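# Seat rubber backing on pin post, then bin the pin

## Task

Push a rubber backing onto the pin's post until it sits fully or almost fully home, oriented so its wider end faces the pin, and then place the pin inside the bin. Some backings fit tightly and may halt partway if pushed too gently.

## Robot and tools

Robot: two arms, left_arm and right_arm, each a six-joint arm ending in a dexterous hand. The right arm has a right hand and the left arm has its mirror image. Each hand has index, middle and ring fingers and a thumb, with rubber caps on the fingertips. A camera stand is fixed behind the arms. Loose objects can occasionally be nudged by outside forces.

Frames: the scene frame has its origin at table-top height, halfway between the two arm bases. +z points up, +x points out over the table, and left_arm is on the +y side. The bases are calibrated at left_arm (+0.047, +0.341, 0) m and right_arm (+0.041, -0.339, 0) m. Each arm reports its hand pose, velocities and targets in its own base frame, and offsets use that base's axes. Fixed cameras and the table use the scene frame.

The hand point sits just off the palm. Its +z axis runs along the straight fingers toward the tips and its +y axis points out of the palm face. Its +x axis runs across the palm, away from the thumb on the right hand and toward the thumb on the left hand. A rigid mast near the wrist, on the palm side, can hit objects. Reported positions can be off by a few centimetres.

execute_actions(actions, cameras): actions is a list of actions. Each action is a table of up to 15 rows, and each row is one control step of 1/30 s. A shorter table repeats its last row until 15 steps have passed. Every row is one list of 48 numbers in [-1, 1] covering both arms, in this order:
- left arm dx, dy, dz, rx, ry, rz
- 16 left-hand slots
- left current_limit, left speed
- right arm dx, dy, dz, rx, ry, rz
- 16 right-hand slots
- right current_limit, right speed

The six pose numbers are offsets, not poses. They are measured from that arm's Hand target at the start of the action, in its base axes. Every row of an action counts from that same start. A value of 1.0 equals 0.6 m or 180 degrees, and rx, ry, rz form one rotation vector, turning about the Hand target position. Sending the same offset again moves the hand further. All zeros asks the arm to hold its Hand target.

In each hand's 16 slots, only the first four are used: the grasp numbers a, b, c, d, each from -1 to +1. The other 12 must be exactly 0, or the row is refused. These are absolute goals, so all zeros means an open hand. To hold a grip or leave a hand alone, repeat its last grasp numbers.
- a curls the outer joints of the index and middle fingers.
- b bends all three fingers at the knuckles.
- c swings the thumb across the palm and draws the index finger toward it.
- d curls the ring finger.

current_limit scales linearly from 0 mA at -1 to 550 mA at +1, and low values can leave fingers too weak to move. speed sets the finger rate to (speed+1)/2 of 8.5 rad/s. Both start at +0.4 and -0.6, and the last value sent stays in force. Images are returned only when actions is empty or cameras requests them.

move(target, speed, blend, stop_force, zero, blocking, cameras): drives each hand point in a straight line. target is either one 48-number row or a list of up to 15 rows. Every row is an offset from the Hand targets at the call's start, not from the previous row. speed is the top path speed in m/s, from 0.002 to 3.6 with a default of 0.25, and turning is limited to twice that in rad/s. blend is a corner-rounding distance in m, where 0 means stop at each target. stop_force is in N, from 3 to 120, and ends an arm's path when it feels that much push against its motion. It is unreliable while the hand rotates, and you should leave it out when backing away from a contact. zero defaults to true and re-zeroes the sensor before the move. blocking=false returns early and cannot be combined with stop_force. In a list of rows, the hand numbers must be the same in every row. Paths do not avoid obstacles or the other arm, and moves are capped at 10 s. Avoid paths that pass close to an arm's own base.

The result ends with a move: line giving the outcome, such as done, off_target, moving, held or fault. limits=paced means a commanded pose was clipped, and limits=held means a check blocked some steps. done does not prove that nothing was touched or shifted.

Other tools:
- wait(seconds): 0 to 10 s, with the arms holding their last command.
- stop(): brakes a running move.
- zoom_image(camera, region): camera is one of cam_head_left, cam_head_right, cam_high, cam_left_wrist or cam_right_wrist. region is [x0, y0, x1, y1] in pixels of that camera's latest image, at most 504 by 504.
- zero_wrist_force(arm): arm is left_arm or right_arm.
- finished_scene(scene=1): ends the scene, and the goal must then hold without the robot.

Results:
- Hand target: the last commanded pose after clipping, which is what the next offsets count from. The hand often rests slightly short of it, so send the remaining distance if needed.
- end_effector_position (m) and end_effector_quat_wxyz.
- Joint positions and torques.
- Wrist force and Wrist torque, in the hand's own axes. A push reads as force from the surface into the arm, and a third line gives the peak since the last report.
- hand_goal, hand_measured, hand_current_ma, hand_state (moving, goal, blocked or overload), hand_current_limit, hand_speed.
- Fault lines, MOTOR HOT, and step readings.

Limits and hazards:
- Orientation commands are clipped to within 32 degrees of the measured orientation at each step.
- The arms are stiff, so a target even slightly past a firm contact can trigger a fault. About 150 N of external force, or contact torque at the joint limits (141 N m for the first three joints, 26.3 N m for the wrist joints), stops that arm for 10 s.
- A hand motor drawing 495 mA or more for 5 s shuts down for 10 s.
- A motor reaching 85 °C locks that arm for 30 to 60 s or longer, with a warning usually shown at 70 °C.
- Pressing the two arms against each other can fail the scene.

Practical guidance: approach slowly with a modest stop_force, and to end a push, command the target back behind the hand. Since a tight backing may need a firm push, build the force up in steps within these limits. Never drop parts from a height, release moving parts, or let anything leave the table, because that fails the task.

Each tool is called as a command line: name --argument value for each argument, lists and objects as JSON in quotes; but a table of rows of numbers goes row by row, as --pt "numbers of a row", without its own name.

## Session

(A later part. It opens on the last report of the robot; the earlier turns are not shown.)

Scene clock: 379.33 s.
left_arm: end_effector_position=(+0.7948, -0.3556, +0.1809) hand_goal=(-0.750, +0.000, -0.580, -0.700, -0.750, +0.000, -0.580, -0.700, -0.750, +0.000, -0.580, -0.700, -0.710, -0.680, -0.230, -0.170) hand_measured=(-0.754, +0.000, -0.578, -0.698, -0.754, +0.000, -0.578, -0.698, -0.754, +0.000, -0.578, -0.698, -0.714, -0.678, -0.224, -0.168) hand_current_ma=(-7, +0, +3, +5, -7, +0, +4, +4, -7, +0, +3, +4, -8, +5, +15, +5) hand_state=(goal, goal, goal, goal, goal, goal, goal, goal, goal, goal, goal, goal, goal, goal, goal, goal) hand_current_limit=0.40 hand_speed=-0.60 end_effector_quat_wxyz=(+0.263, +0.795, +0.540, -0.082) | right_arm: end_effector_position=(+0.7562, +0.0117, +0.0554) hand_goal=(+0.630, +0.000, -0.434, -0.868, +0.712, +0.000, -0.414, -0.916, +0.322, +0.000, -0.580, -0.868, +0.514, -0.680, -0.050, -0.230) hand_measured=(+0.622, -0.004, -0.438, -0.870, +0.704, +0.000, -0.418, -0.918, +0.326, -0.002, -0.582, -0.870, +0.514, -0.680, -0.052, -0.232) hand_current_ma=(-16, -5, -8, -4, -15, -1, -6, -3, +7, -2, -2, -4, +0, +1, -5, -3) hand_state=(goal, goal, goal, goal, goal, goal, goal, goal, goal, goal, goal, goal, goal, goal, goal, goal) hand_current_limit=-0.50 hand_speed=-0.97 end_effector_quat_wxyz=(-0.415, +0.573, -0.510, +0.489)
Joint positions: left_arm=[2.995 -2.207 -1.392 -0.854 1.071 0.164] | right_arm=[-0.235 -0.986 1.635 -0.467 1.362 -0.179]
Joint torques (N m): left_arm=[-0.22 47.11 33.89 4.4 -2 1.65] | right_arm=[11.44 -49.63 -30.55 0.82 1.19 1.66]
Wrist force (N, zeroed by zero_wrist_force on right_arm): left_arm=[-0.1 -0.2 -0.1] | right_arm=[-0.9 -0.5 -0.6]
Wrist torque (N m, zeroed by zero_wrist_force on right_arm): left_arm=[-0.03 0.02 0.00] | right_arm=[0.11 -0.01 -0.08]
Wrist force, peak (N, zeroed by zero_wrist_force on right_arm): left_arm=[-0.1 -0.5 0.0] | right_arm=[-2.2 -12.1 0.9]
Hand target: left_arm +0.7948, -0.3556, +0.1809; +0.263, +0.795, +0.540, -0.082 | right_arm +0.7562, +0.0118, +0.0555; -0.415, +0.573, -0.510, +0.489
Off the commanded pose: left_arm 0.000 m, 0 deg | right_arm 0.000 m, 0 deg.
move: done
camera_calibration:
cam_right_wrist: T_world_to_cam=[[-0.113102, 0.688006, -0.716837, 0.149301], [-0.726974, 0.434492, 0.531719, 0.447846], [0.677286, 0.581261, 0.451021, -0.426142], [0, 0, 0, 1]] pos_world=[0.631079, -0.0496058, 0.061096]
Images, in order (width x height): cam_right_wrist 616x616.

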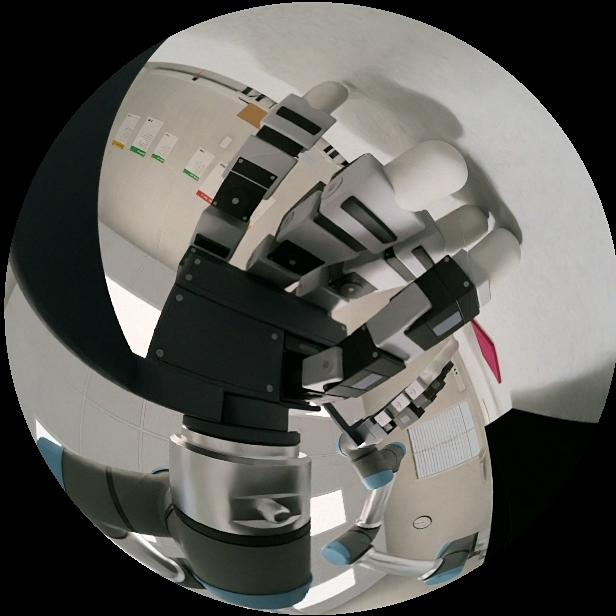

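move --pt "0 0 0 0 0 0 0 0 0 0 0 0 0 0 0 0 0 0 0 0 0 0 0.4 -0.6 0 0 0 0 0 0 0 0.76 0.72 0 0 0 0 0 0 0 0 0 0 0 0 0 -0.5 -0.92" --pt "0 0 0 0 0 0 0 0 0 0 0 0 0 0 0 0 0 0 0 0 0 0 0.4 -0.6 0 0.04 0.1 0 0 0 0 0.76 0.72 0 0 0 0 0 0 0 0 0 0 0 0 0 -0.5 -0.92" --speed 0.05 --cameras '["cam_right_wrist", "cam_high"]'

zoom_image --camera "cam_right_wrist" --region '[430, 150, 570, 290]'

zoom_image --camera "cam_high" --region '[170, 360, 290, 480]'

Scene clock: 382.07 s.
left_arm: end_effector_position=(+0.7948, -0.3556, +0.1809) hand_goal=(-0.750, +0.000, -0.580, -0.700, -0.750, +0.000, -0.580, -0.700, -0.750, +0.000, -0.580, -0.700, -0.710, -0.680, -0.230, -0.170) hand_measured=(-0.754, +0.000, -0.578, -0.698, -0.754, +0.000, -0.578, -0.698, -0.754, +0.000, -0.578, -0.698, -0.714, -0.678, -0.224, -0.168) hand_current_ma=(-7, +0, +3, +5, -7, +0, +4, +4, -7, +0, +3, +4, -8, +5, +15, +5) hand_state=(goal, goal, goal, goal, goal, goal, goal, goal, goal, goal, goal, goal, goal, goal, goal, goal) hand_current_limit=0.40 hand_speed=-0.60 end_effector_quat_wxyz=(+0.263, +0.795, +0.540, -0.082) | right_arm: end_effector_position=(+0.7562, +0.0358, +0.1154) hand_goal=(+0.528, +0.000, -0.412, -0.852, +0.580, +0.000, -0.428, -0.916, +0.210, +0.000, -0.580, -0.852, +0.514, -0.680, -0.050, -0.214) hand_measured=(+0.530, -0.002, -0.410, -0.850, +0.580, +0.000, -0.426, -0.918, +0.218, -0.002, -0.582, -0.854, +0.514, -0.680, -0.052, -0.216) hand_current_ma=(+1, -3, +3, +4, +0, -1, +2, -3, +15, -2, -2, -4, +0, +1, -5, -3) hand_state=(goal, goal, goal, goal, goal, goal, goal, goal, goal, goal, goal, goal, goal, goal, goal, goal) hand_current_limit=-0.50 hand_speed=-0.92 end_effector_quat_wxyz=(-0.415, +0.573, -0.510, +0.489)
Joint positions: left_arm=[2.995 -2.207 -1.392 -0.854 1.071 0.164] | right_arm=[-0.191 -1.063 1.58 -0.336 1.406 -0.171]
Joint torques (N m): left_arm=[-0.82 46.87 34.26 4.55 -1.87 1.7] | right_arm=[12.8 -47.7 -32.76 0.72 1 1.76]
Wrist force (N, zeroed by zero_wrist_force on right_arm): left_arm=[0.0 -0.2 0.0] | right_arm=[-0.8 -0.3 -0.8]
Wrist torque (N m, zeroed by zero_wrist_force on right_arm): left_arm=[-0.04 0.01 0.00] | right_arm=[0.14 -0.04 -0.12]
Wrist force, peak (N, zeroed by zero_wrist_force on right_arm): left_arm=[-0.2 -0.4 0.2] | right_arm=[-0.9 -1.7 -1.6]
Hand target: left_arm +0.7948, -0.3556, +0.1809; +0.263, +0.795, +0.540, -0.082 | right_arm +0.7562, +0.0358, +0.1155; -0.415, +0.573, -0.510, +0.489
Off the commanded pose: left_arm 0.000 m, 0 deg | right_arm 0.000 m, 0 deg.
move: done
camera_calibration:
cam_right_wrist: T_world_to_cam=[[-0.11305, 0.687974, -0.716876, 0.175713], [-0.726982, 0.434542, 0.531667, 0.405557], [0.677286, 0.581261, 0.45102, -0.46728], [0, 0, 0, 1]] pos_world=[0.631179, -0.0255059, 0.121096]
Images, in order (width x height): cam_high 504x504, cam_right_wrist 616x616.

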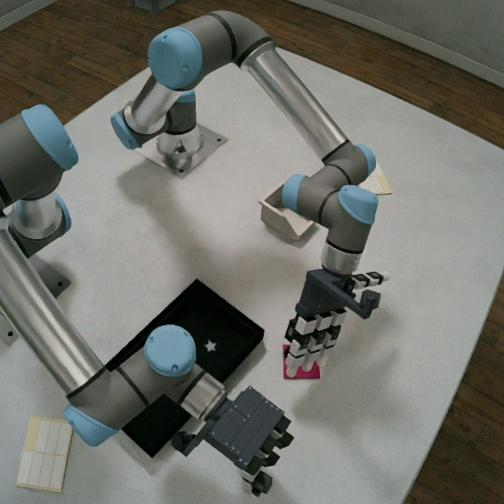

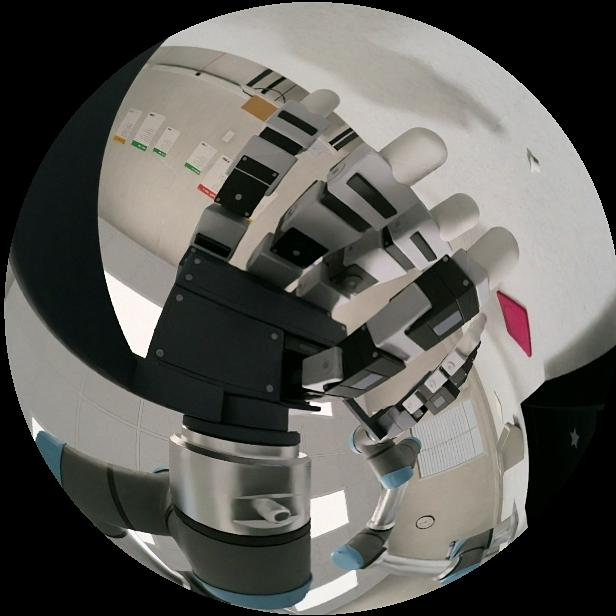

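Scaled by 3.600 from the camera's 616x616 image, which has a finer 880x880 frame.

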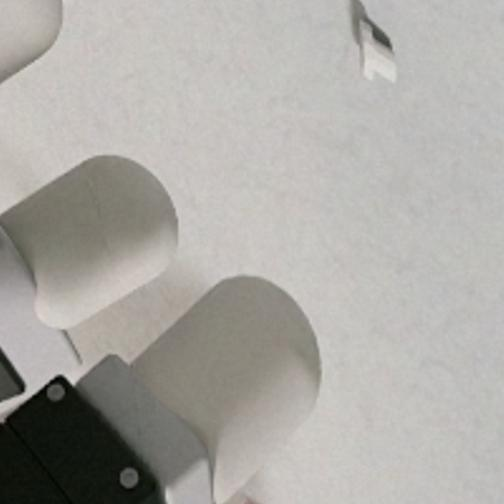

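Scaled by 4.200 from the camera's 504x504 image, which has a finer 720x720 frame.

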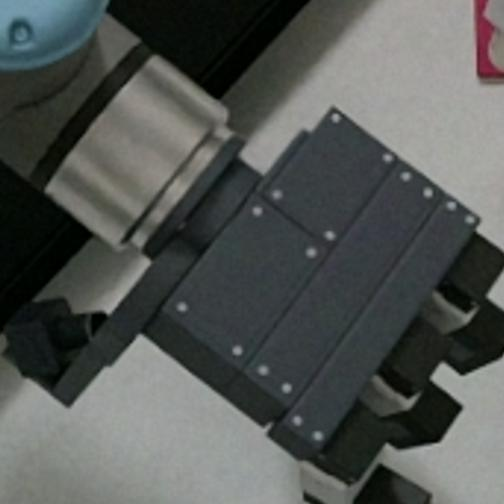

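zoom_image --camera "cam_right_wrist" --region '[515, 135, 555, 175]'

Scaled by 12.600 from the camera's 616x616 image, which has a finer 880x880 frame.

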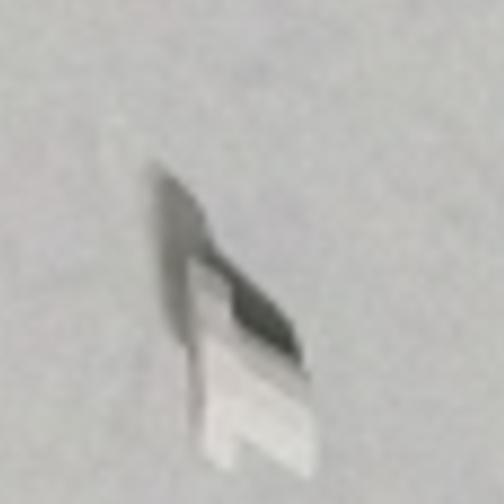

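move --target '[0,0,0,0,0,0, 0,0,0,0,0,0,0,0,0,0,0,0,0,0,0,0, 0.4,-0.6, 0,0.0255,0.0658,-0.2889,0,0, 0,0.76,0.72,0,0,0,0,0,0,0,0,0,0,0,0,0,-0.5,-0.92]' --speed 0.2 --cameras '["cam_right_wrist", "cam_high", "cam_head_right"]'

zoom_image --camera "cam_right_wrist" --region '[460, 150, 600, 290]'

zoom_image --camera "cam_high" --region '[170, 380, 290, 500]'

Scene clock: 385.73 s.
left_arm: end_effector_position=(+0.7948, -0.3556, +0.1809) hand_goal=(-0.750, +0.000, -0.580, -0.700, -0.750, +0.000, -0.580, -0.700, -0.750, +0.000, -0.580, -0.700, -0.710, -0.680, -0.230, -0.170) hand_measured=(-0.754, +0.000, -0.578, -0.698, -0.754, +0.000, -0.578, -0.698, -0.754, +0.000, -0.578, -0.698, -0.714, -0.678, -0.224, -0.168) hand_current_ma=(-7, +0, +3, +5, -7, +0, +4, +4, -7, +0, +3, +4, -8, +5, +15, +5) hand_state=(goal, goal, goal, goal, goal, goal, goal, goal, goal, goal, goal, goal, goal, goal, goal, goal) hand_current_limit=0.40 hand_speed=-0.60 end_effector_quat_wxyz=(+0.263, +0.795, +0.540, -0.082) | right_arm: end_effector_position=(+0.7562, +0.0511, +0.1550) hand_goal=(+0.528, +0.000, -0.412, -0.852, +0.580, +0.000, -0.428, -0.916, +0.210, +0.000, -0.580, -0.852, +0.514, -0.680, -0.050, -0.214) hand_measured=(+0.530, -0.002, -0.410, -0.850, +0.580, +0.000, -0.426, -0.918, +0.216, -0.002, -0.582, -0.854, +0.510, -0.680, -0.052, -0.216) hand_current_ma=(+1, -3, +3, +4, +0, -1, +2, -3, +9, -2, -2, -4, -7, +1, -5, -3) hand_state=(goal, goal, goal, goal, goal, goal, goal, goal, goal, goal, goal, goal, goal, goal, goal, goal) hand_current_limit=-0.50 hand_speed=-0.92 end_effector_quat_wxyz=(-0.122, +0.697, -0.244, +0.663)
Joint positions: left_arm=[2.995 -2.207 -1.392 -0.854 1.071 0.164] | right_arm=[0.026 -1.037 1.548 -0.419 1.751 -1.037]
Joint torques (N m): left_arm=[-0.93 47.1 34.35 4.56 -1.95 1.62] | right_arm=[13.91 -34.12 -6.17 -3.44 1.05 -1.96]
Wrist force (N, zeroed by zero_wrist_force on right_arm): left_arm=[-0.2 -0.3 0.1] | right_arm=[1.0 -0.1 -0.8]
Wrist torque (N m, zeroed by zero_wrist_force on right_arm): left_arm=[-0.05 0.03 -0.01] | right_arm=[0.02 -0.10 0.16]
Wrist force, peak (N, zeroed by zero_wrist_force on right_arm): left_arm=[-0.3 -0.4 -0.1] | right_arm=[1.0 -0.5 -1.2]
Hand target: left_arm +0.7948, -0.3556, +0.1809; +0.263, +0.795, +0.540, -0.082 | right_arm +0.7562, +0.0511, +0.1550; -0.121, +0.697, -0.244, +0.663
Off the commanded pose: left_arm 0.000 m, 0 deg | right_arm 0.000 m, 0 deg.
move: done
camera_calibration:
cam_right_wrist: T_world_to_cam=[[-0.113031, -0.141125, -0.983518, 0.277214], [-0.726961, 0.686516, -0.0149623, 0.449703], [0.677312, 0.713288, -0.18019, -0.402959], [0, 0, 0, 1]] pos_world=[0.631179, 0.0178195, 0.206765]
Images, in order (width x height): cam_head_right 504x504, cam_high 504x504, cam_right_wrist 616x616.

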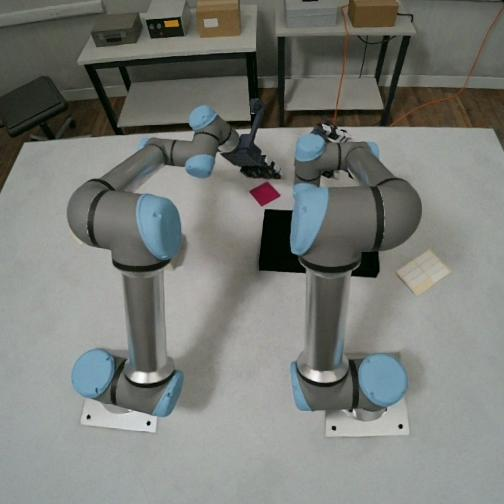

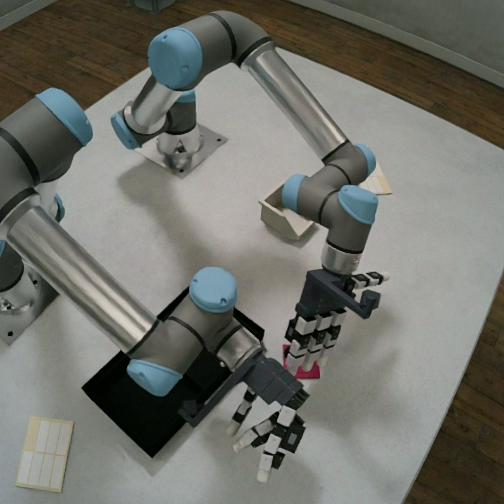

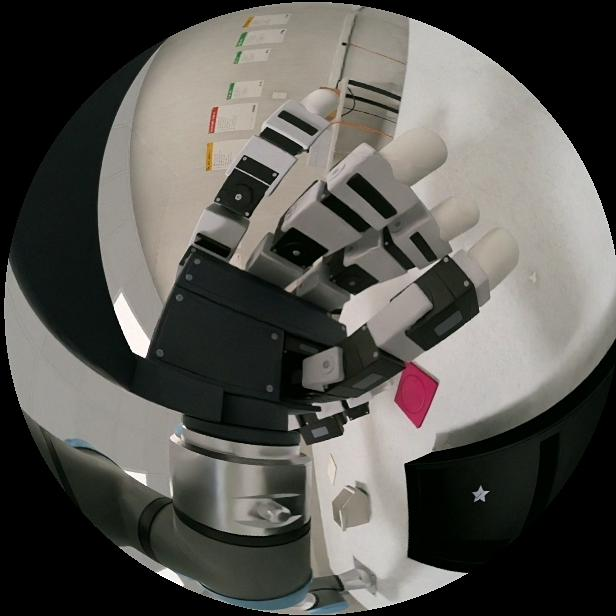

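Scaled by 3.600 from the camera's 616x616 image, which has a finer 880x880 frame.

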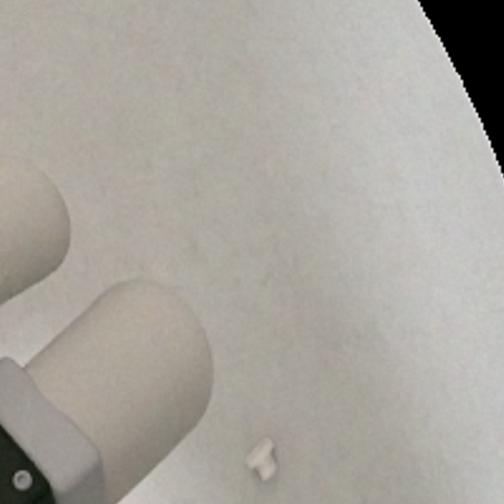

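Scaled by 4.200 from the camera's 504x504 image, which has a finer 720x720 frame.

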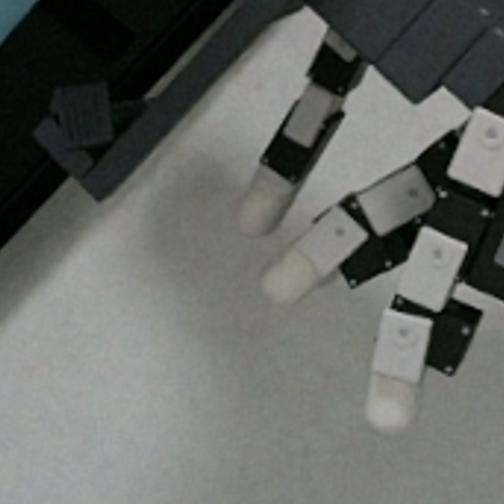

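zoom_image --camera "cam_right_wrist" --region '[518, 262, 548, 292]'

zoom_image --camera "cam_high" --region '[205, 420, 255, 470]'

Scaled by 16.800 from the camera's 616x616 image, which has a finer 880x880 frame.

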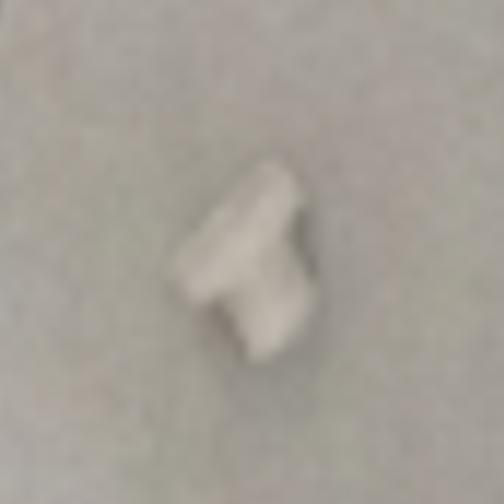

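Scaled by 10.080 from the camera's 504x504 image, which has a finer 720x720 frame.

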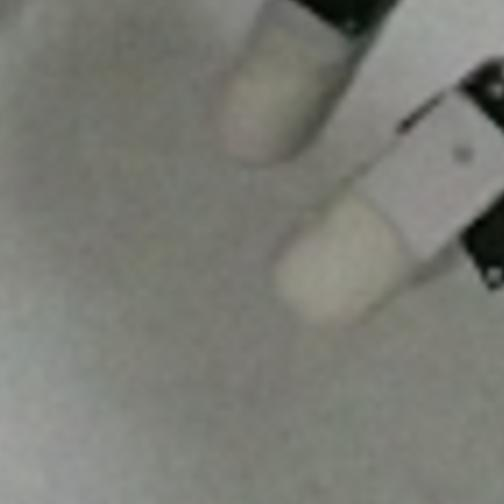

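move --target '[0,0,0,0,0,0, 0,0,0,0,0,0,0,0,0,0,0,0,0,0,0,0, 0.4,-0.6, -0.1057,0.0888,-0.0417,0,0,0.3889, 0,0.76,0.72,0,0,0,0,0,0,0,0,0,0,0,0,0,-0.5,-0.92]' --speed 0.2 --cameras '["cam_right_wrist", "cam_high"]'

zoom_image --camera "cam_right_wrist" --region '[460, 180, 600, 320]'

zoom_image --camera "cam_high" --region '[190, 390, 280, 480]'

Scene clock: 391.03 s.
left_arm: end_effector_position=(+0.7948, -0.3556, +0.1809) hand_goal=(-0.750, +0.000, -0.580, -0.700, -0.750, +0.000, -0.580, -0.700, -0.750, +0.000, -0.580, -0.700, -0.710, -0.680, -0.230, -0.170) hand_measured=(-0.754, +0.000, -0.578, -0.698, -0.754, +0.000, -0.578, -0.698, -0.754, +0.000, -0.578, -0.698, -0.714, -0.678, -0.224, -0.168) hand_current_ma=(-7, +0, +3, +5, -7, +0, +4, +4, -7, +0, +3, +4, -8, +5, +15, +5) hand_state=(goal, goal, goal, goal, goal, goal, goal, goal, goal, goal, goal, goal, goal, goal, goal, goal) hand_current_limit=0.40 hand_speed=-0.60 end_effector_quat_wxyz=(+0.263, +0.795, +0.540, -0.082) | right_arm: end_effector_position=(+0.6928, +0.1044, +0.1300) hand_goal=(+0.528, +0.000, -0.412, -0.852, +0.580, +0.000, -0.428, -0.916, +0.210, +0.000, -0.580, -0.852, +0.514, -0.680, -0.050, -0.214) hand_measured=(+0.530, -0.002, -0.410, -0.850, +0.580, +0.000, -0.426, -0.918, +0.214, -0.002, -0.582, -0.854, +0.510, -0.680, -0.052, -0.216) hand_current_ma=(+1, -3, +3, +4, +0, -1, +2, -3, +8, -2, -2, -4, -8, +1, -5, -3) hand_state=(goal, goal, goal, goal, goal, goal, goal, goal, goal, goal, goal, goal, goal, goal, goal, goal) hand_current_limit=-0.50 hand_speed=-0.92 end_effector_quat_wxyz=(-0.480, +0.710, +0.200, +0.474)
Joint positions: left_arm=[2.995 -2.207 -1.392 -0.854 1.071 0.164] | right_arm=[-0.366 -0.962 1.544 -0.008 0.165 -1.621]
Joint torques (N m): left_arm=[-0.73 47.79 33.92 4.49 -2.01 1.73] | right_arm=[13.88 -34.69 -30.85 2.43 -2.25 -1.54]
Wrist force (N, zeroed by zero_wrist_force on right_arm): left_arm=[0.0 -0.1 0.0] | right_arm=[0.8 -0.3 -1.0]
Wrist torque (N m, zeroed by zero_wrist_force on right_arm): left_arm=[-0.02 0.01 0.00] | right_arm=[0.02 -0.07 0.14]
Wrist force, peak (N, zeroed by zero_wrist_force on right_arm): left_arm=[-0.3 -0.4 -0.2] | right_arm=[1.4 -0.6 -0.9]
Hand target: left_arm +0.7948, -0.3556, +0.1809; +0.263, +0.795, +0.540, -0.082 | right_arm +0.6928, +0.1044, +0.1300; -0.480, +0.711, +0.200, +0.474
Off the commanded pose: left_arm 0.000 m, 0 deg | right_arm 0.000 m, 0 deg.
move: done
camera_calibration:
cam_right_wrist: T_world_to_cam=[[0.0946785, -0.153481, -0.983605, 0.110433], [-0.89418, -0.447412, -0.016257, 0.600999], [-0.437582, 0.88106, -0.1796, 0.352307], [0, 0, 0, 1]] pos_world=[0.681109, -0.0245602, 0.181668]
Images, in order (width x height): cam_high 504x504, cam_right_wrist 616x616.

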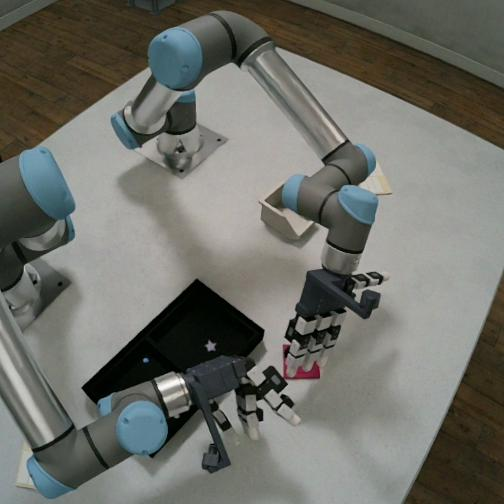

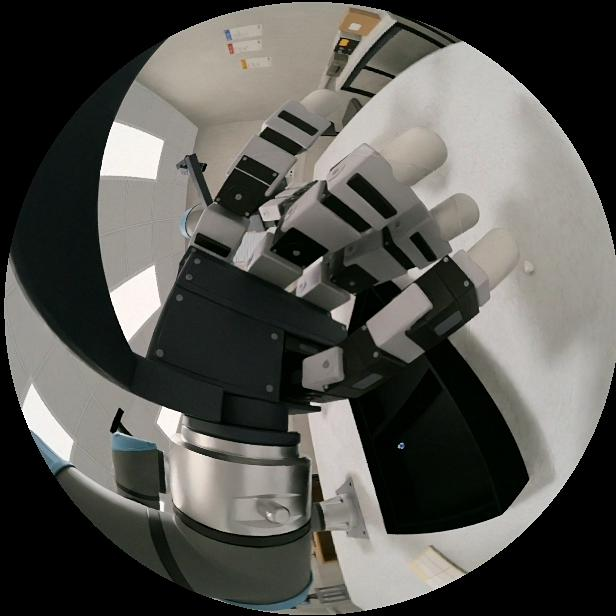

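Scaled by 3.600 from the camera's 616x616 image, which has a finer 880x880 frame.

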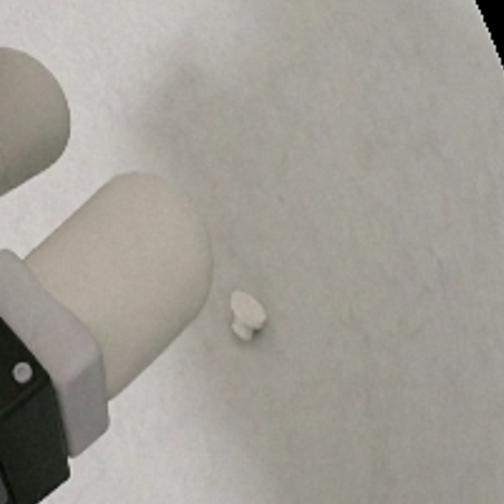

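Scaled by 5.600 from the camera's 504x504 image, which has a finer 720x720 frame.

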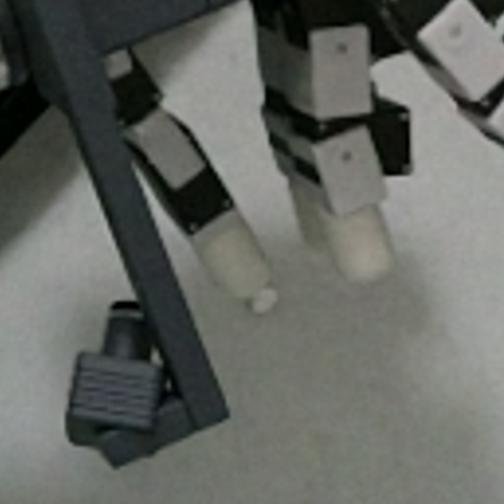

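zoom_image --camera "cam_right_wrist" --region '[510, 250, 550, 290]'

zoom_image --camera "cam_high" --region '[215, 420, 255, 460]'

Scaled by 12.600 from the camera's 616x616 image, which has a finer 880x880 frame.

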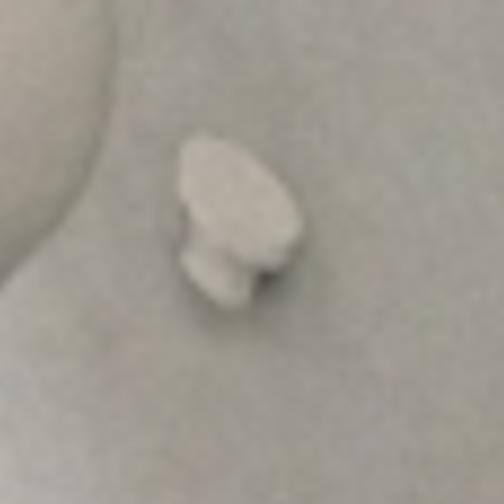

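Scaled by 12.600 from the camera's 504x504 image, which has a finer 720x720 frame.

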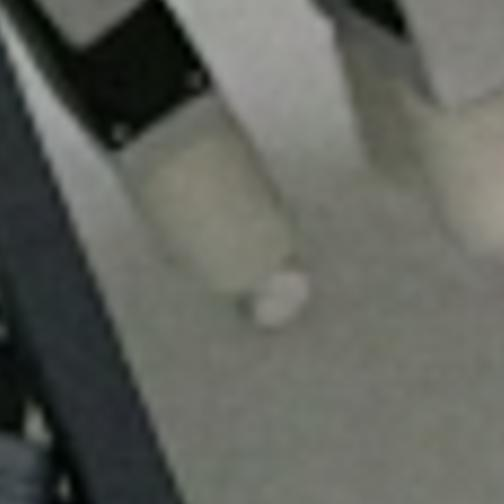

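move --target '[0,0,0,0,0,0, 0,0,0,0,0,0,0,0,0,0,0,0,0,0,0,0, 0.4,-0.6, -0.0035,-0.0055,-0.1,0,0,0, 0,0.79,0.72,0,0,0,0,0,0,0,0,0,0,0,0,0,-0.5,-0.92]' --speed 0.1 --cameras '["cam_right_wrist", "cam_high"]'

zoom_image --camera "cam_right_wrist" --region '[440, 180, 560, 300]'

zoom_image --camera "cam_high" --region '[205, 410, 265, 470]'

Scene clock: 393.33 s.
left_arm: end_effector_position=(+0.7948, -0.3556, +0.1809) hand_goal=(-0.750, +0.000, -0.580, -0.700, -0.750, +0.000, -0.580, -0.700, -0.750, +0.000, -0.580, -0.700, -0.710, -0.680, -0.230, -0.170) hand_measured=(-0.754, +0.000, -0.578, -0.698, -0.754, +0.000, -0.578, -0.698, -0.754, +0.000, -0.578, -0.698, -0.714, -0.678, -0.224, -0.168) hand_current_ma=(-7, +0, +3, +5, -7, +0, +4, +4, -7, +0, +3, +4, -8, +5, +15, +5) hand_state=(goal, goal, goal, goal, goal, goal, goal, goal, goal, goal, goal, goal, goal, goal, goal, goal) hand_current_limit=0.40 hand_speed=-0.60 end_effector_quat_wxyz=(+0.263, +0.795, +0.540, -0.082) | right_arm: end_effector_position=(+0.6907, +0.1011, +0.0700) hand_goal=(+0.568, +0.000, -0.422, -0.858, +0.632, +0.000, -0.422, -0.916, +0.254, +0.000, -0.580, -0.858, +0.514, -0.680, -0.050, -0.220) hand_measured=(+0.564, -0.002, -0.420, -0.856, +0.626, -0.002, -0.426, -0.918, +0.252, -0.002, -0.582, -0.856, +0.510, -0.680, -0.052, -0.218) hand_current_ma=(-8, -3, +3, +4, -10, -1, -4, -3, -1, -2, -2, +3, -8, +1, -5, +3) hand_state=(goal, goal, goal, goal, goal, goal, goal, goal, goal, goal, goal, goal, goal, goal, goal, goal) hand_current_limit=-0.50 hand_speed=-0.92 end_effector_quat_wxyz=(-0.480, +0.711, +0.200, +0.474)
Joint positions: left_arm=[2.995 -2.207 -1.392 -0.854 1.071 0.164] | right_arm=[-0.374 -0.872 1.577 -0.094 0.158 -1.659]
Joint torques (N m): left_arm=[-0.99 47.09 34.17 4.48 -1.97 1.62] | right_arm=[-11.47 -35 -1.06 -1.32 -2.54 1.17]
Wrist force (N, zeroed by zero_wrist_force on right_arm): left_arm=[-0.1 -0.3 0.0] | right_arm=[0.8 -0.4 -0.8]
Wrist torque (N m, zeroed by zero_wrist_force on right_arm): left_arm=[-0.05 0.02 0.00] | right_arm=[-0.02 -0.06 0.04]
Wrist force, peak (N, zeroed by zero_wrist_force on right_arm): left_arm=[-0.4 -0.3 -0.1] | right_arm=[1.5 -0.8 -0.8]
Hand target: left_arm +0.7948, -0.3556, +0.1809; +0.263, +0.795, +0.540, -0.082 | right_arm +0.6907, +0.1011, +0.0700; -0.480, +0.711, +0.200, +0.474
Off the commanded pose: left_arm 0.000 m, 0 deg | right_arm 0.000 m, 0 deg.
move: done
camera_calibration:
cam_right_wrist: T_world_to_cam=[[0.0941536, -0.154605, -0.98348, 0.0515947], [-0.893695, -0.448421, -0.0150654, 0.596348], [-0.438684, 0.88035, -0.18039, 0.344467], [0, 0, 0, 1]] pos_world=[0.679207, -0.0278593, 0.121865]
Images, in order (width x height): cam_high 504x504, cam_right_wrist 616x616.

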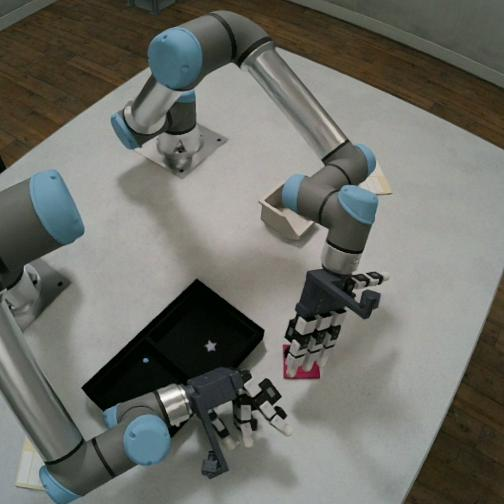

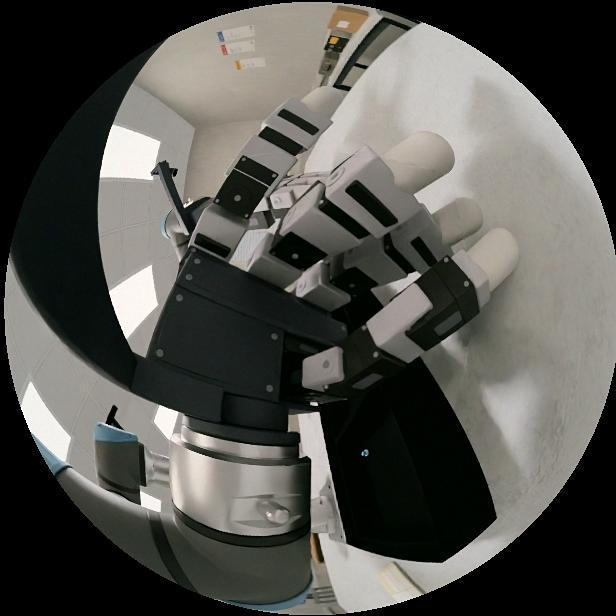

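Scaled by 4.200 from the camera's 616x616 image, which has a finer 880x880 frame.

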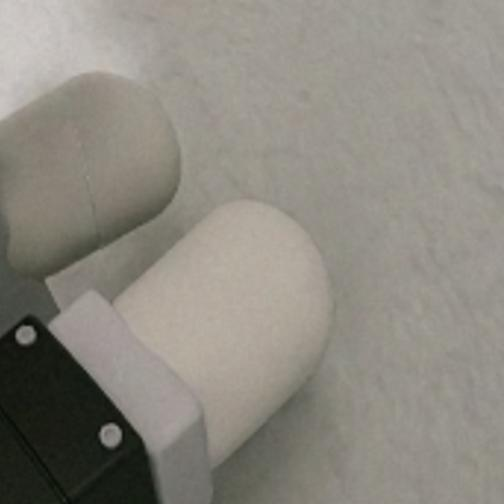

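Scaled by 8.400 from the camera's 504x504 image, which has a finer 720x720 frame.

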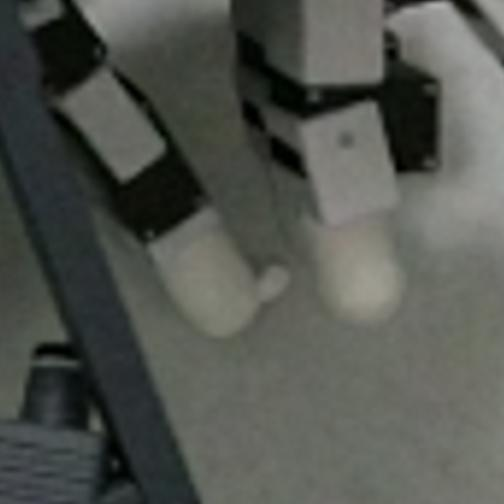

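move --target '[0,0,0,0,0,0, 0,0,0,0,0,0,0,0,0,0,0,0,0,0,0,0, 0.4,-0.6, 0,0,-0.0275,0,0,0, 0,0.79,0.72,0,0,0,0,0,0,0,0,0,0,0,0,0,-0.5,-0.92]' --speed 0.015 --stop_force 3 --cameras '["cam_right_wrist", "cam_high"]'

zoom_image --camera "cam_right_wrist" --region '[440, 180, 560, 300]'

zoom_image --camera "cam_high" --region '[205, 410, 265, 470]'

Scene clock: 396.07 s.
left_arm: end_effector_position=(+0.7948, -0.3556, +0.1809) hand_goal=(-0.750, +0.000, -0.580, -0.700, -0.750, +0.000, -0.580, -0.700, -0.750, +0.000, -0.580, -0.700, -0.710, -0.680, -0.230, -0.170) hand_measured=(-0.754, +0.000, -0.578, -0.698, -0.754, +0.000, -0.578, -0.698, -0.754, +0.000, -0.578, -0.698, -0.714, -0.678, -0.224, -0.168) hand_current_ma=(-7, +0, +3, +5, -7, +0, +4, +4, -7, +0, +3, +4, -8, +5, +15, +5) hand_state=(goal, goal, goal, goal, goal, goal, goal, goal, goal, goal, goal, goal, goal, goal, goal, goal) hand_current_limit=0.40 hand_speed=-0.60 end_effector_quat_wxyz=(+0.263, +0.795, +0.540, -0.082) | right_arm: end_effector_position=(+0.6907, +0.1011, +0.0535) hand_goal=(+0.568, +0.000, -0.422, -0.858, +0.632, +0.000, -0.422, -0.916, +0.254, +0.000, -0.580, -0.858, +0.514, -0.680, -0.050, -0.220) hand_measured=(+0.564, -0.002, -0.420, -0.856, +0.626, -0.002, -0.426, -0.918, +0.252, -0.002, -0.582, -0.856, +0.510, -0.680, -0.052, -0.218) hand_current_ma=(-8, -3, +3, +4, -10, -1, -4, -3, -1, -2, -2, +3, -8, +1, -5, +3) hand_state=(goal, goal, goal, goal, goal, goal, goal, goal, goal, goal, goal, goal, goal, goal, goal, goal) hand_current_limit=-0.50 hand_speed=-0.92 end_effector_quat_wxyz=(-0.480, +0.711, +0.200, +0.474)
Joint positions: left_arm=[2.995 -2.207 -1.392 -0.854 1.071 0.164] | right_arm=[-0.374 -0.847 1.583 -0.126 0.158 -1.658]
Joint torques (N m): left_arm=[-0.59 47.06 34.5 4.54 -1.86 1.6] | right_arm=[-8.16 -35.89 0.66 -1.05 -1.17 1.19]
Wrist force (N, zeroed by zero_wrist_force on right_arm): left_arm=[-0.1 -0.1 -0.1] | right_arm=[1.0 -0.6 -0.7]
Wrist torque (N m, zeroed by zero_wrist_force on right_arm): left_arm=[-0.02 0.02 -0.01] | right_arm=[-0.05 -0.10 0.07]
Wrist force, peak (N, zeroed by zero_wrist_force on right_arm): left_arm=[-0.1 -0.5 -0.3] | right_arm=[1.1 -0.7 -1.1]
Hand target: left_arm +0.7948, -0.3556, +0.1809; +0.263, +0.795, +0.540, -0.082 | right_arm +0.6907, +0.1011, +0.0535; -0.480, +0.711, +0.200, +0.474
Off the commanded pose: left_arm 0.000 m, 0 deg | right_arm 0.000 m, 0 deg.
move: done
camera_calibration:
cam_right_wrist: T_world_to_cam=[[0.094144, -0.15462, -0.983478, 0.0352748], [-0.893736, -0.44834, -0.0150667, 0.596128], [-0.438603, 0.880389, -0.180398, 0.341419], [0, 0, 0, 1]] pos_world=[0.679207, -0.0278595, 0.105265]
Images, in order (width x height): cam_high 504x504, cam_right_wrist 616x616.

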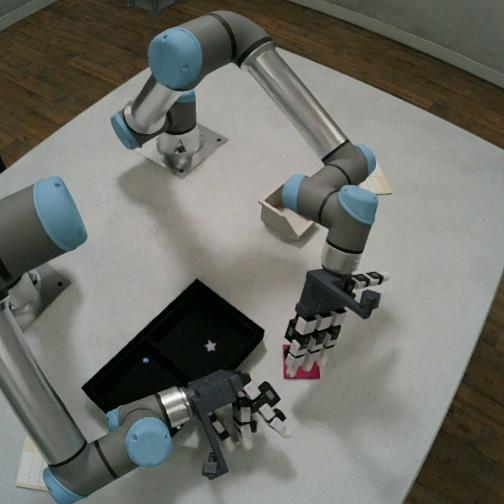

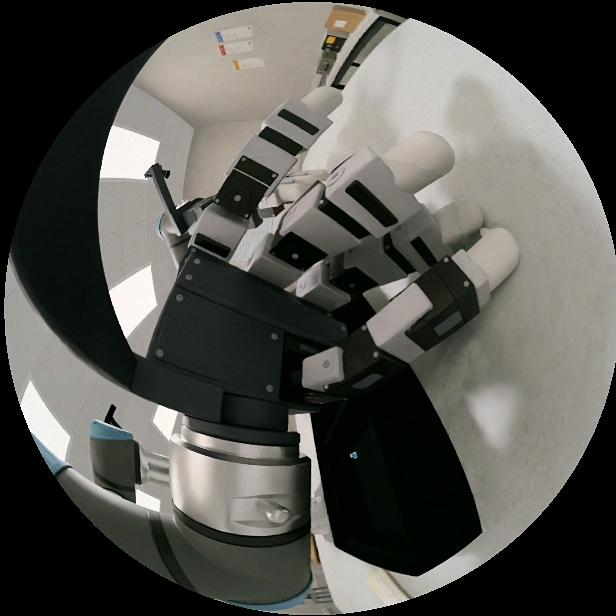

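Scaled by 4.200 from the camera's 616x616 image, which has a finer 880x880 frame.

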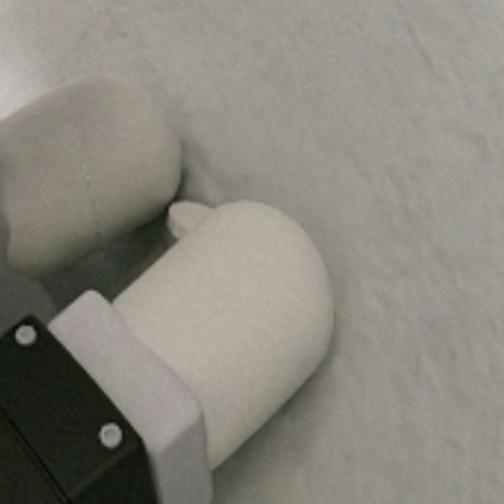

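Scaled by 8.400 from the camera's 504x504 image, which has a finer 720x720 frame.

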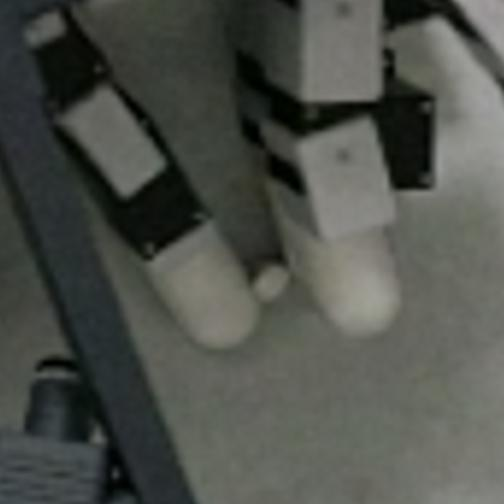

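move --pt "0 0 0 0 0 0 0 0 0 0 0 0 0 0 0 0 0 0 0 0 0 0 0.4 -0.6 0 0 0 0 0 0 0 0.815 0.72 0 0 0 0 0 0 0 0 0 0 0 0 0 -0.5 -0.95" --pt "0 0 0 0 0 0 0 0 0 0 0 0 0 0 0 0 0 0 0 0 0 0 0.4 -0.6 0 0 0 0 0 0 0 0.832 0.72 0 0 0 0 0 0 0 0 0 0 0 0 0 -0.5 -0.97" --speed 0.01 --cameras '["cam_right_wrist"]'

zoom_image --camera "cam_right_wrist" --region '[440, 180, 560, 300]'

Scene clock: 397.30 s.
left_arm: end_effector_position=(+0.7948, -0.3556, +0.1809) hand_goal=(-0.750, +0.000, -0.580, -0.700, -0.750, +0.000, -0.580, -0.700, -0.750, +0.000, -0.580, -0.700, -0.710, -0.680, -0.230, -0.170) hand_measured=(-0.754, +0.000, -0.578, -0.698, -0.754, +0.000, -0.578, -0.698, -0.754, +0.000, -0.578, -0.698, -0.714, -0.678, -0.224, -0.168) hand_current_ma=(-7, +0, +3, +5, -7, +0, +4, +4, -7, +0, +3, +4, -8, +5, +15, +5) hand_state=(goal, goal, goal, goal, goal, goal, goal, goal, goal, goal, goal, goal, goal, goal, goal, goal) hand_current_limit=0.40 hand_speed=-0.60 end_effector_quat_wxyz=(+0.263, +0.795, +0.540, -0.082) | right_arm: end_effector_position=(+0.6907, +0.1011, +0.0535) hand_goal=(+0.626, +0.000, -0.434, -0.866, +0.706, +0.000, -0.414, -0.916, +0.318, +0.000, -0.580, -0.866, +0.514, -0.680, -0.050, -0.228) hand_measured=(+0.604, -0.002, -0.438, -0.866, +0.700, -0.002, -0.418, -0.918, +0.316, -0.002, -0.582, -0.864, +0.510, -0.680, -0.054, -0.228) hand_current_ma=(-60, -3, -4, +0, -13, -1, -5, -3, -2, -2, -2, +4, -8, +1, -9, -1) hand_state=(blocked, goal, goal, goal, goal, goal, goal, goal, goal, goal, goal, goal, goal, goal, goal, goal) hand_current_limit=-0.50 hand_speed=-0.97 end_effector_quat_wxyz=(-0.480, +0.711, +0.200, +0.474)
Joint positions: left_arm=[2.995 -2.207 -1.392 -0.854 1.071 0.164] | right_arm=[-0.374 -0.847 1.583 -0.126 0.159 -1.658]
Joint torques (N m): left_arm=[-0.09 47.54 34.8 4.53 -1.88 1.58] | right_arm=[-3.64 -37.12 0.39 -1.14 -0.49 1.25]
Wrist force (N, zeroed by zero_wrist_force on right_arm): left_arm=[0.0 -0.2 0.1] | right_arm=[1.1 -0.6 -0.9]
Wrist torque (N m, zeroed by zero_wrist_force on right_arm): left_arm=[-0.03 0.01 0.00] | right_arm=[-0.03 -0.10 0.07]
Wrist force, peak (N, zeroed by zero_wrist_force on right_arm): left_arm=[-0.1 -0.5 0.1] | right_arm=[1.1 -0.4 -1.1]
Hand target: left_arm +0.7948, -0.3556, +0.1809; +0.263, +0.795, +0.540, -0.082 | right_arm +0.6907, +0.1011, +0.0535; -0.480, +0.711, +0.200, +0.474
Off the commanded pose: left_arm 0.000 m, 0 deg | right_arm 0.000 m, 0 deg.
move: done
camera_calibration:
cam_right_wrist: T_world_to_cam=[[0.0941351, -0.154624, -0.983479, 0.0352808], [-0.893737, -0.448338, -0.0150569, 0.596127], [-0.438603, 0.880389, -0.180398, 0.341419], [0, 0, 0, 1]] pos_world=[0.679207, -0.0278595, 0.105265]
Images, in order (width x height): cam_right_wrist 616x616.

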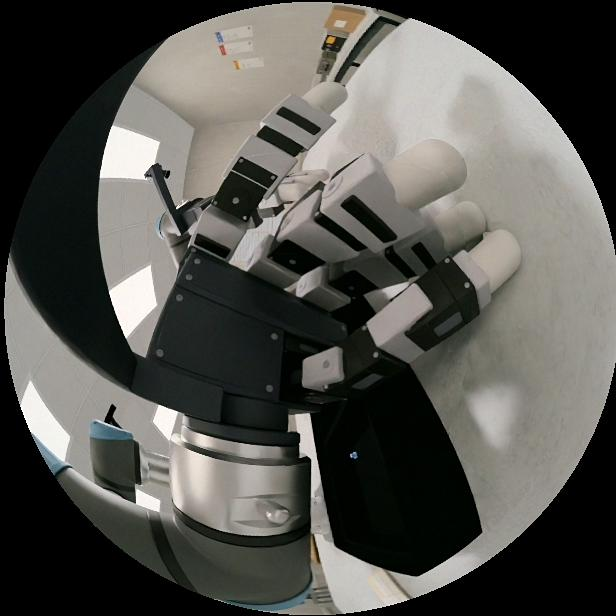

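Scaled by 4.200 from the camera's 616x616 image, which has a finer 880x880 frame.

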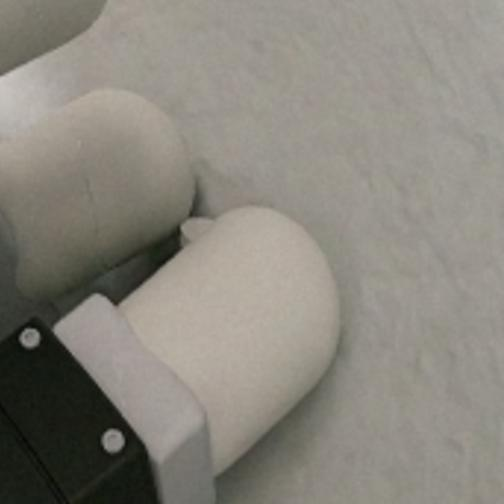

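move --pt "0 0 0 0 0 0 0 0 0 0 0 0 0 0 0 0 0 0 0 0 0 0 0.4 -0.6 0 0 0.0833 0 0 0 0 0.832 0.72 0 0 0 0 0 0 0 0 0 0 0 0 0 -0.5 -0.97" --pt "0 0 0 0 0 0 0 0 0 0 0 0 0 0 0 0 0 0 0 0 0 0 0.4 -0.6 0.0605 -0.022 0.0863 0.0988 0.2715 0 0 0.832 0.72 0 0 0 0 0 0 0 0 0 0 0 0 0 -0.5 -0.97" --speed 0.05 --blend 0.005 --cameras '["cam_right_wrist", "cam_high"]'

zoom_image --camera "cam_right_wrist" --region '[440, 180, 560, 300]'

zoom_image --camera "cam_high" --region '[205, 390, 285, 470]'

Scene clock: 408.50 s.
left_arm: end_effector_position=(+0.7948, -0.3556, +0.1809) hand_goal=(-0.750, +0.000, -0.580, -0.700, -0.750, +0.000, -0.580, -0.700, -0.750, +0.000, -0.580, -0.700, -0.710, -0.680, -0.230, -0.170) hand_measured=(-0.754, +0.000, -0.578, -0.698, -0.754, +0.000, -0.578, -0.698, -0.754, +0.000, -0.578, -0.698, -0.714, -0.678, -0.224, -0.168) hand_current_ma=(-7, +0, +3, +5, -7, +0, +4, +4, -7, +0, +3, +4, -8, +5, +15, +5) hand_state=(goal, goal, goal, goal, goal, goal, goal, goal, goal, goal, goal, goal, goal, goal, goal, goal) hand_current_limit=0.40 hand_speed=-0.60 end_effector_quat_wxyz=(+0.263, +0.795, +0.540, -0.082) | right_arm: end_effector_position=(+0.7266, +0.0880, +0.1052) hand_goal=(+0.626, +0.000, -0.434, -0.866, +0.706, +0.000, -0.414, -0.916, +0.318, +0.000, -0.580, -0.866, +0.514, -0.680, -0.050, -0.228) hand_measured=(+0.618, -0.002, -0.438, -0.866, +0.700, -0.002, -0.418, -0.918, +0.318, -0.002, -0.582, -0.864, +0.510, -0.680, -0.052, -0.228) hand_current_ma=(-15, -3, -4, +0, -13, -1, -5, -3, -1, -2, -2, +4, -4, +1, -6, -1) hand_state=(goal, goal, goal, goal, goal, goal, goal, goal, goal, goal, goal, goal, goal, goal, goal, goal) hand_current_limit=-0.50 hand_speed=-0.97 end_effector_quat_wxyz=(-0.620, +0.762, -0.086, +0.167)
Joint positions: left_arm=[2.995 -2.207 -1.392 -0.854 1.071 0.164] | right_arm=[-0.369 -0.464 0.769 1.232 0.178 -1.687]
Joint torques (N m): left_arm=[-1.04 47 35.31 4.44 -1.9 1.67] | right_arm=[12.55 -47.42 -31.92 4.27 -0.88 -1.23]
Wrist force (N, zeroed by zero_wrist_force on right_arm): left_arm=[0.0 -0.2 0.0] | right_arm=[-0.7 -0.3 -0.9]
Wrist torque (N m, zeroed by zero_wrist_force on right_arm): left_arm=[-0.03 0.01 0.00] | right_arm=[0.17 -0.03 0.00]
Wrist force, peak (N, zeroed by zero_wrist_force on right_arm): left_arm=[-0.2 -0.4 -0.2] | right_arm=[1.4 -0.5 -1.0]
Hand target: left_arm +0.7948, -0.3556, +0.1809; +0.263, +0.795, +0.540, -0.082 | right_arm +0.7266, +0.0880, +0.1052; -0.620, +0.762, -0.086, +0.167 (not the last commanded pose)
Off the commanded pose: left_arm 0.000 m, 0 deg | right_arm 0.000 m, 1 deg.
move: done (path cut at 10 s); path passed 1 of 2 targets
camera_calibration:
cam_right_wrist: T_world_to_cam=[[-0.678667, 0.12673, -0.72343, 0.590192], [-0.661792, -0.532675, 0.52753, 0.40493], [-0.318499, 0.836778, 0.445378, 0.228688], [0, 0, 0, 1]] pos_world=[0.74136, -0.0504602, 0.111497]
Images, in order (width x height): cam_high 504x504, cam_right_wrist 616x616.

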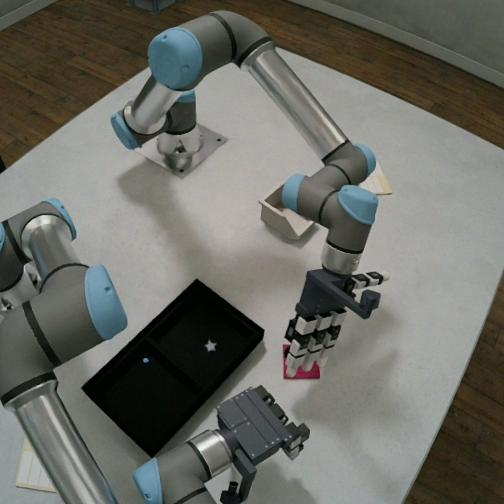

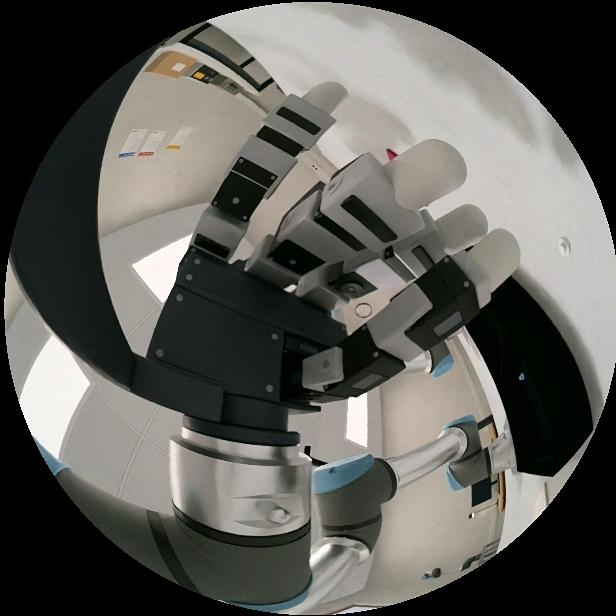

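Scaled by 4.200 from the camera's 616x616 image, which has a finer 880x880 frame.

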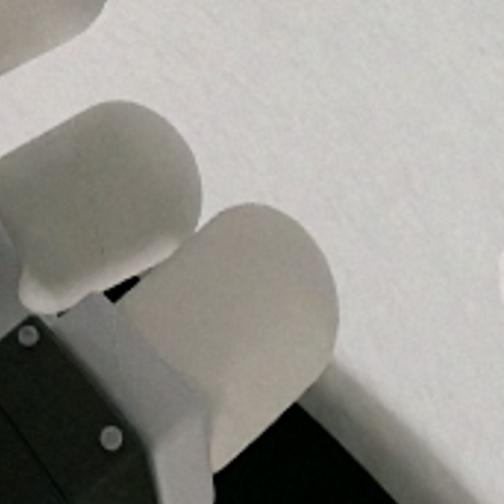

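Scaled by 6.300 from the camera's 504x504 image, which has a finer 720x720 frame.

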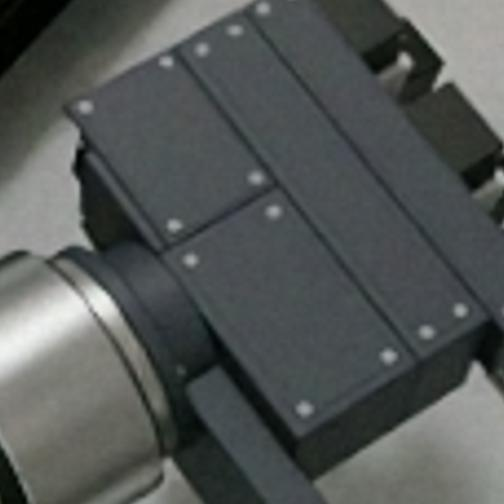

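zoom_image --camera "cam_right_wrist" --region '[545, 227, 585, 267]'

Scaled by 12.600 from the camera's 616x616 image, which has a finer 880x880 frame.

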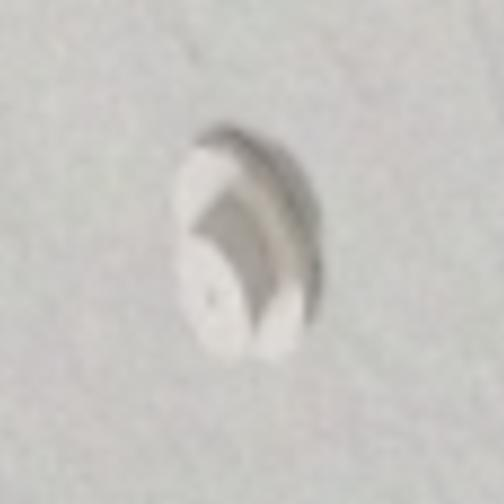

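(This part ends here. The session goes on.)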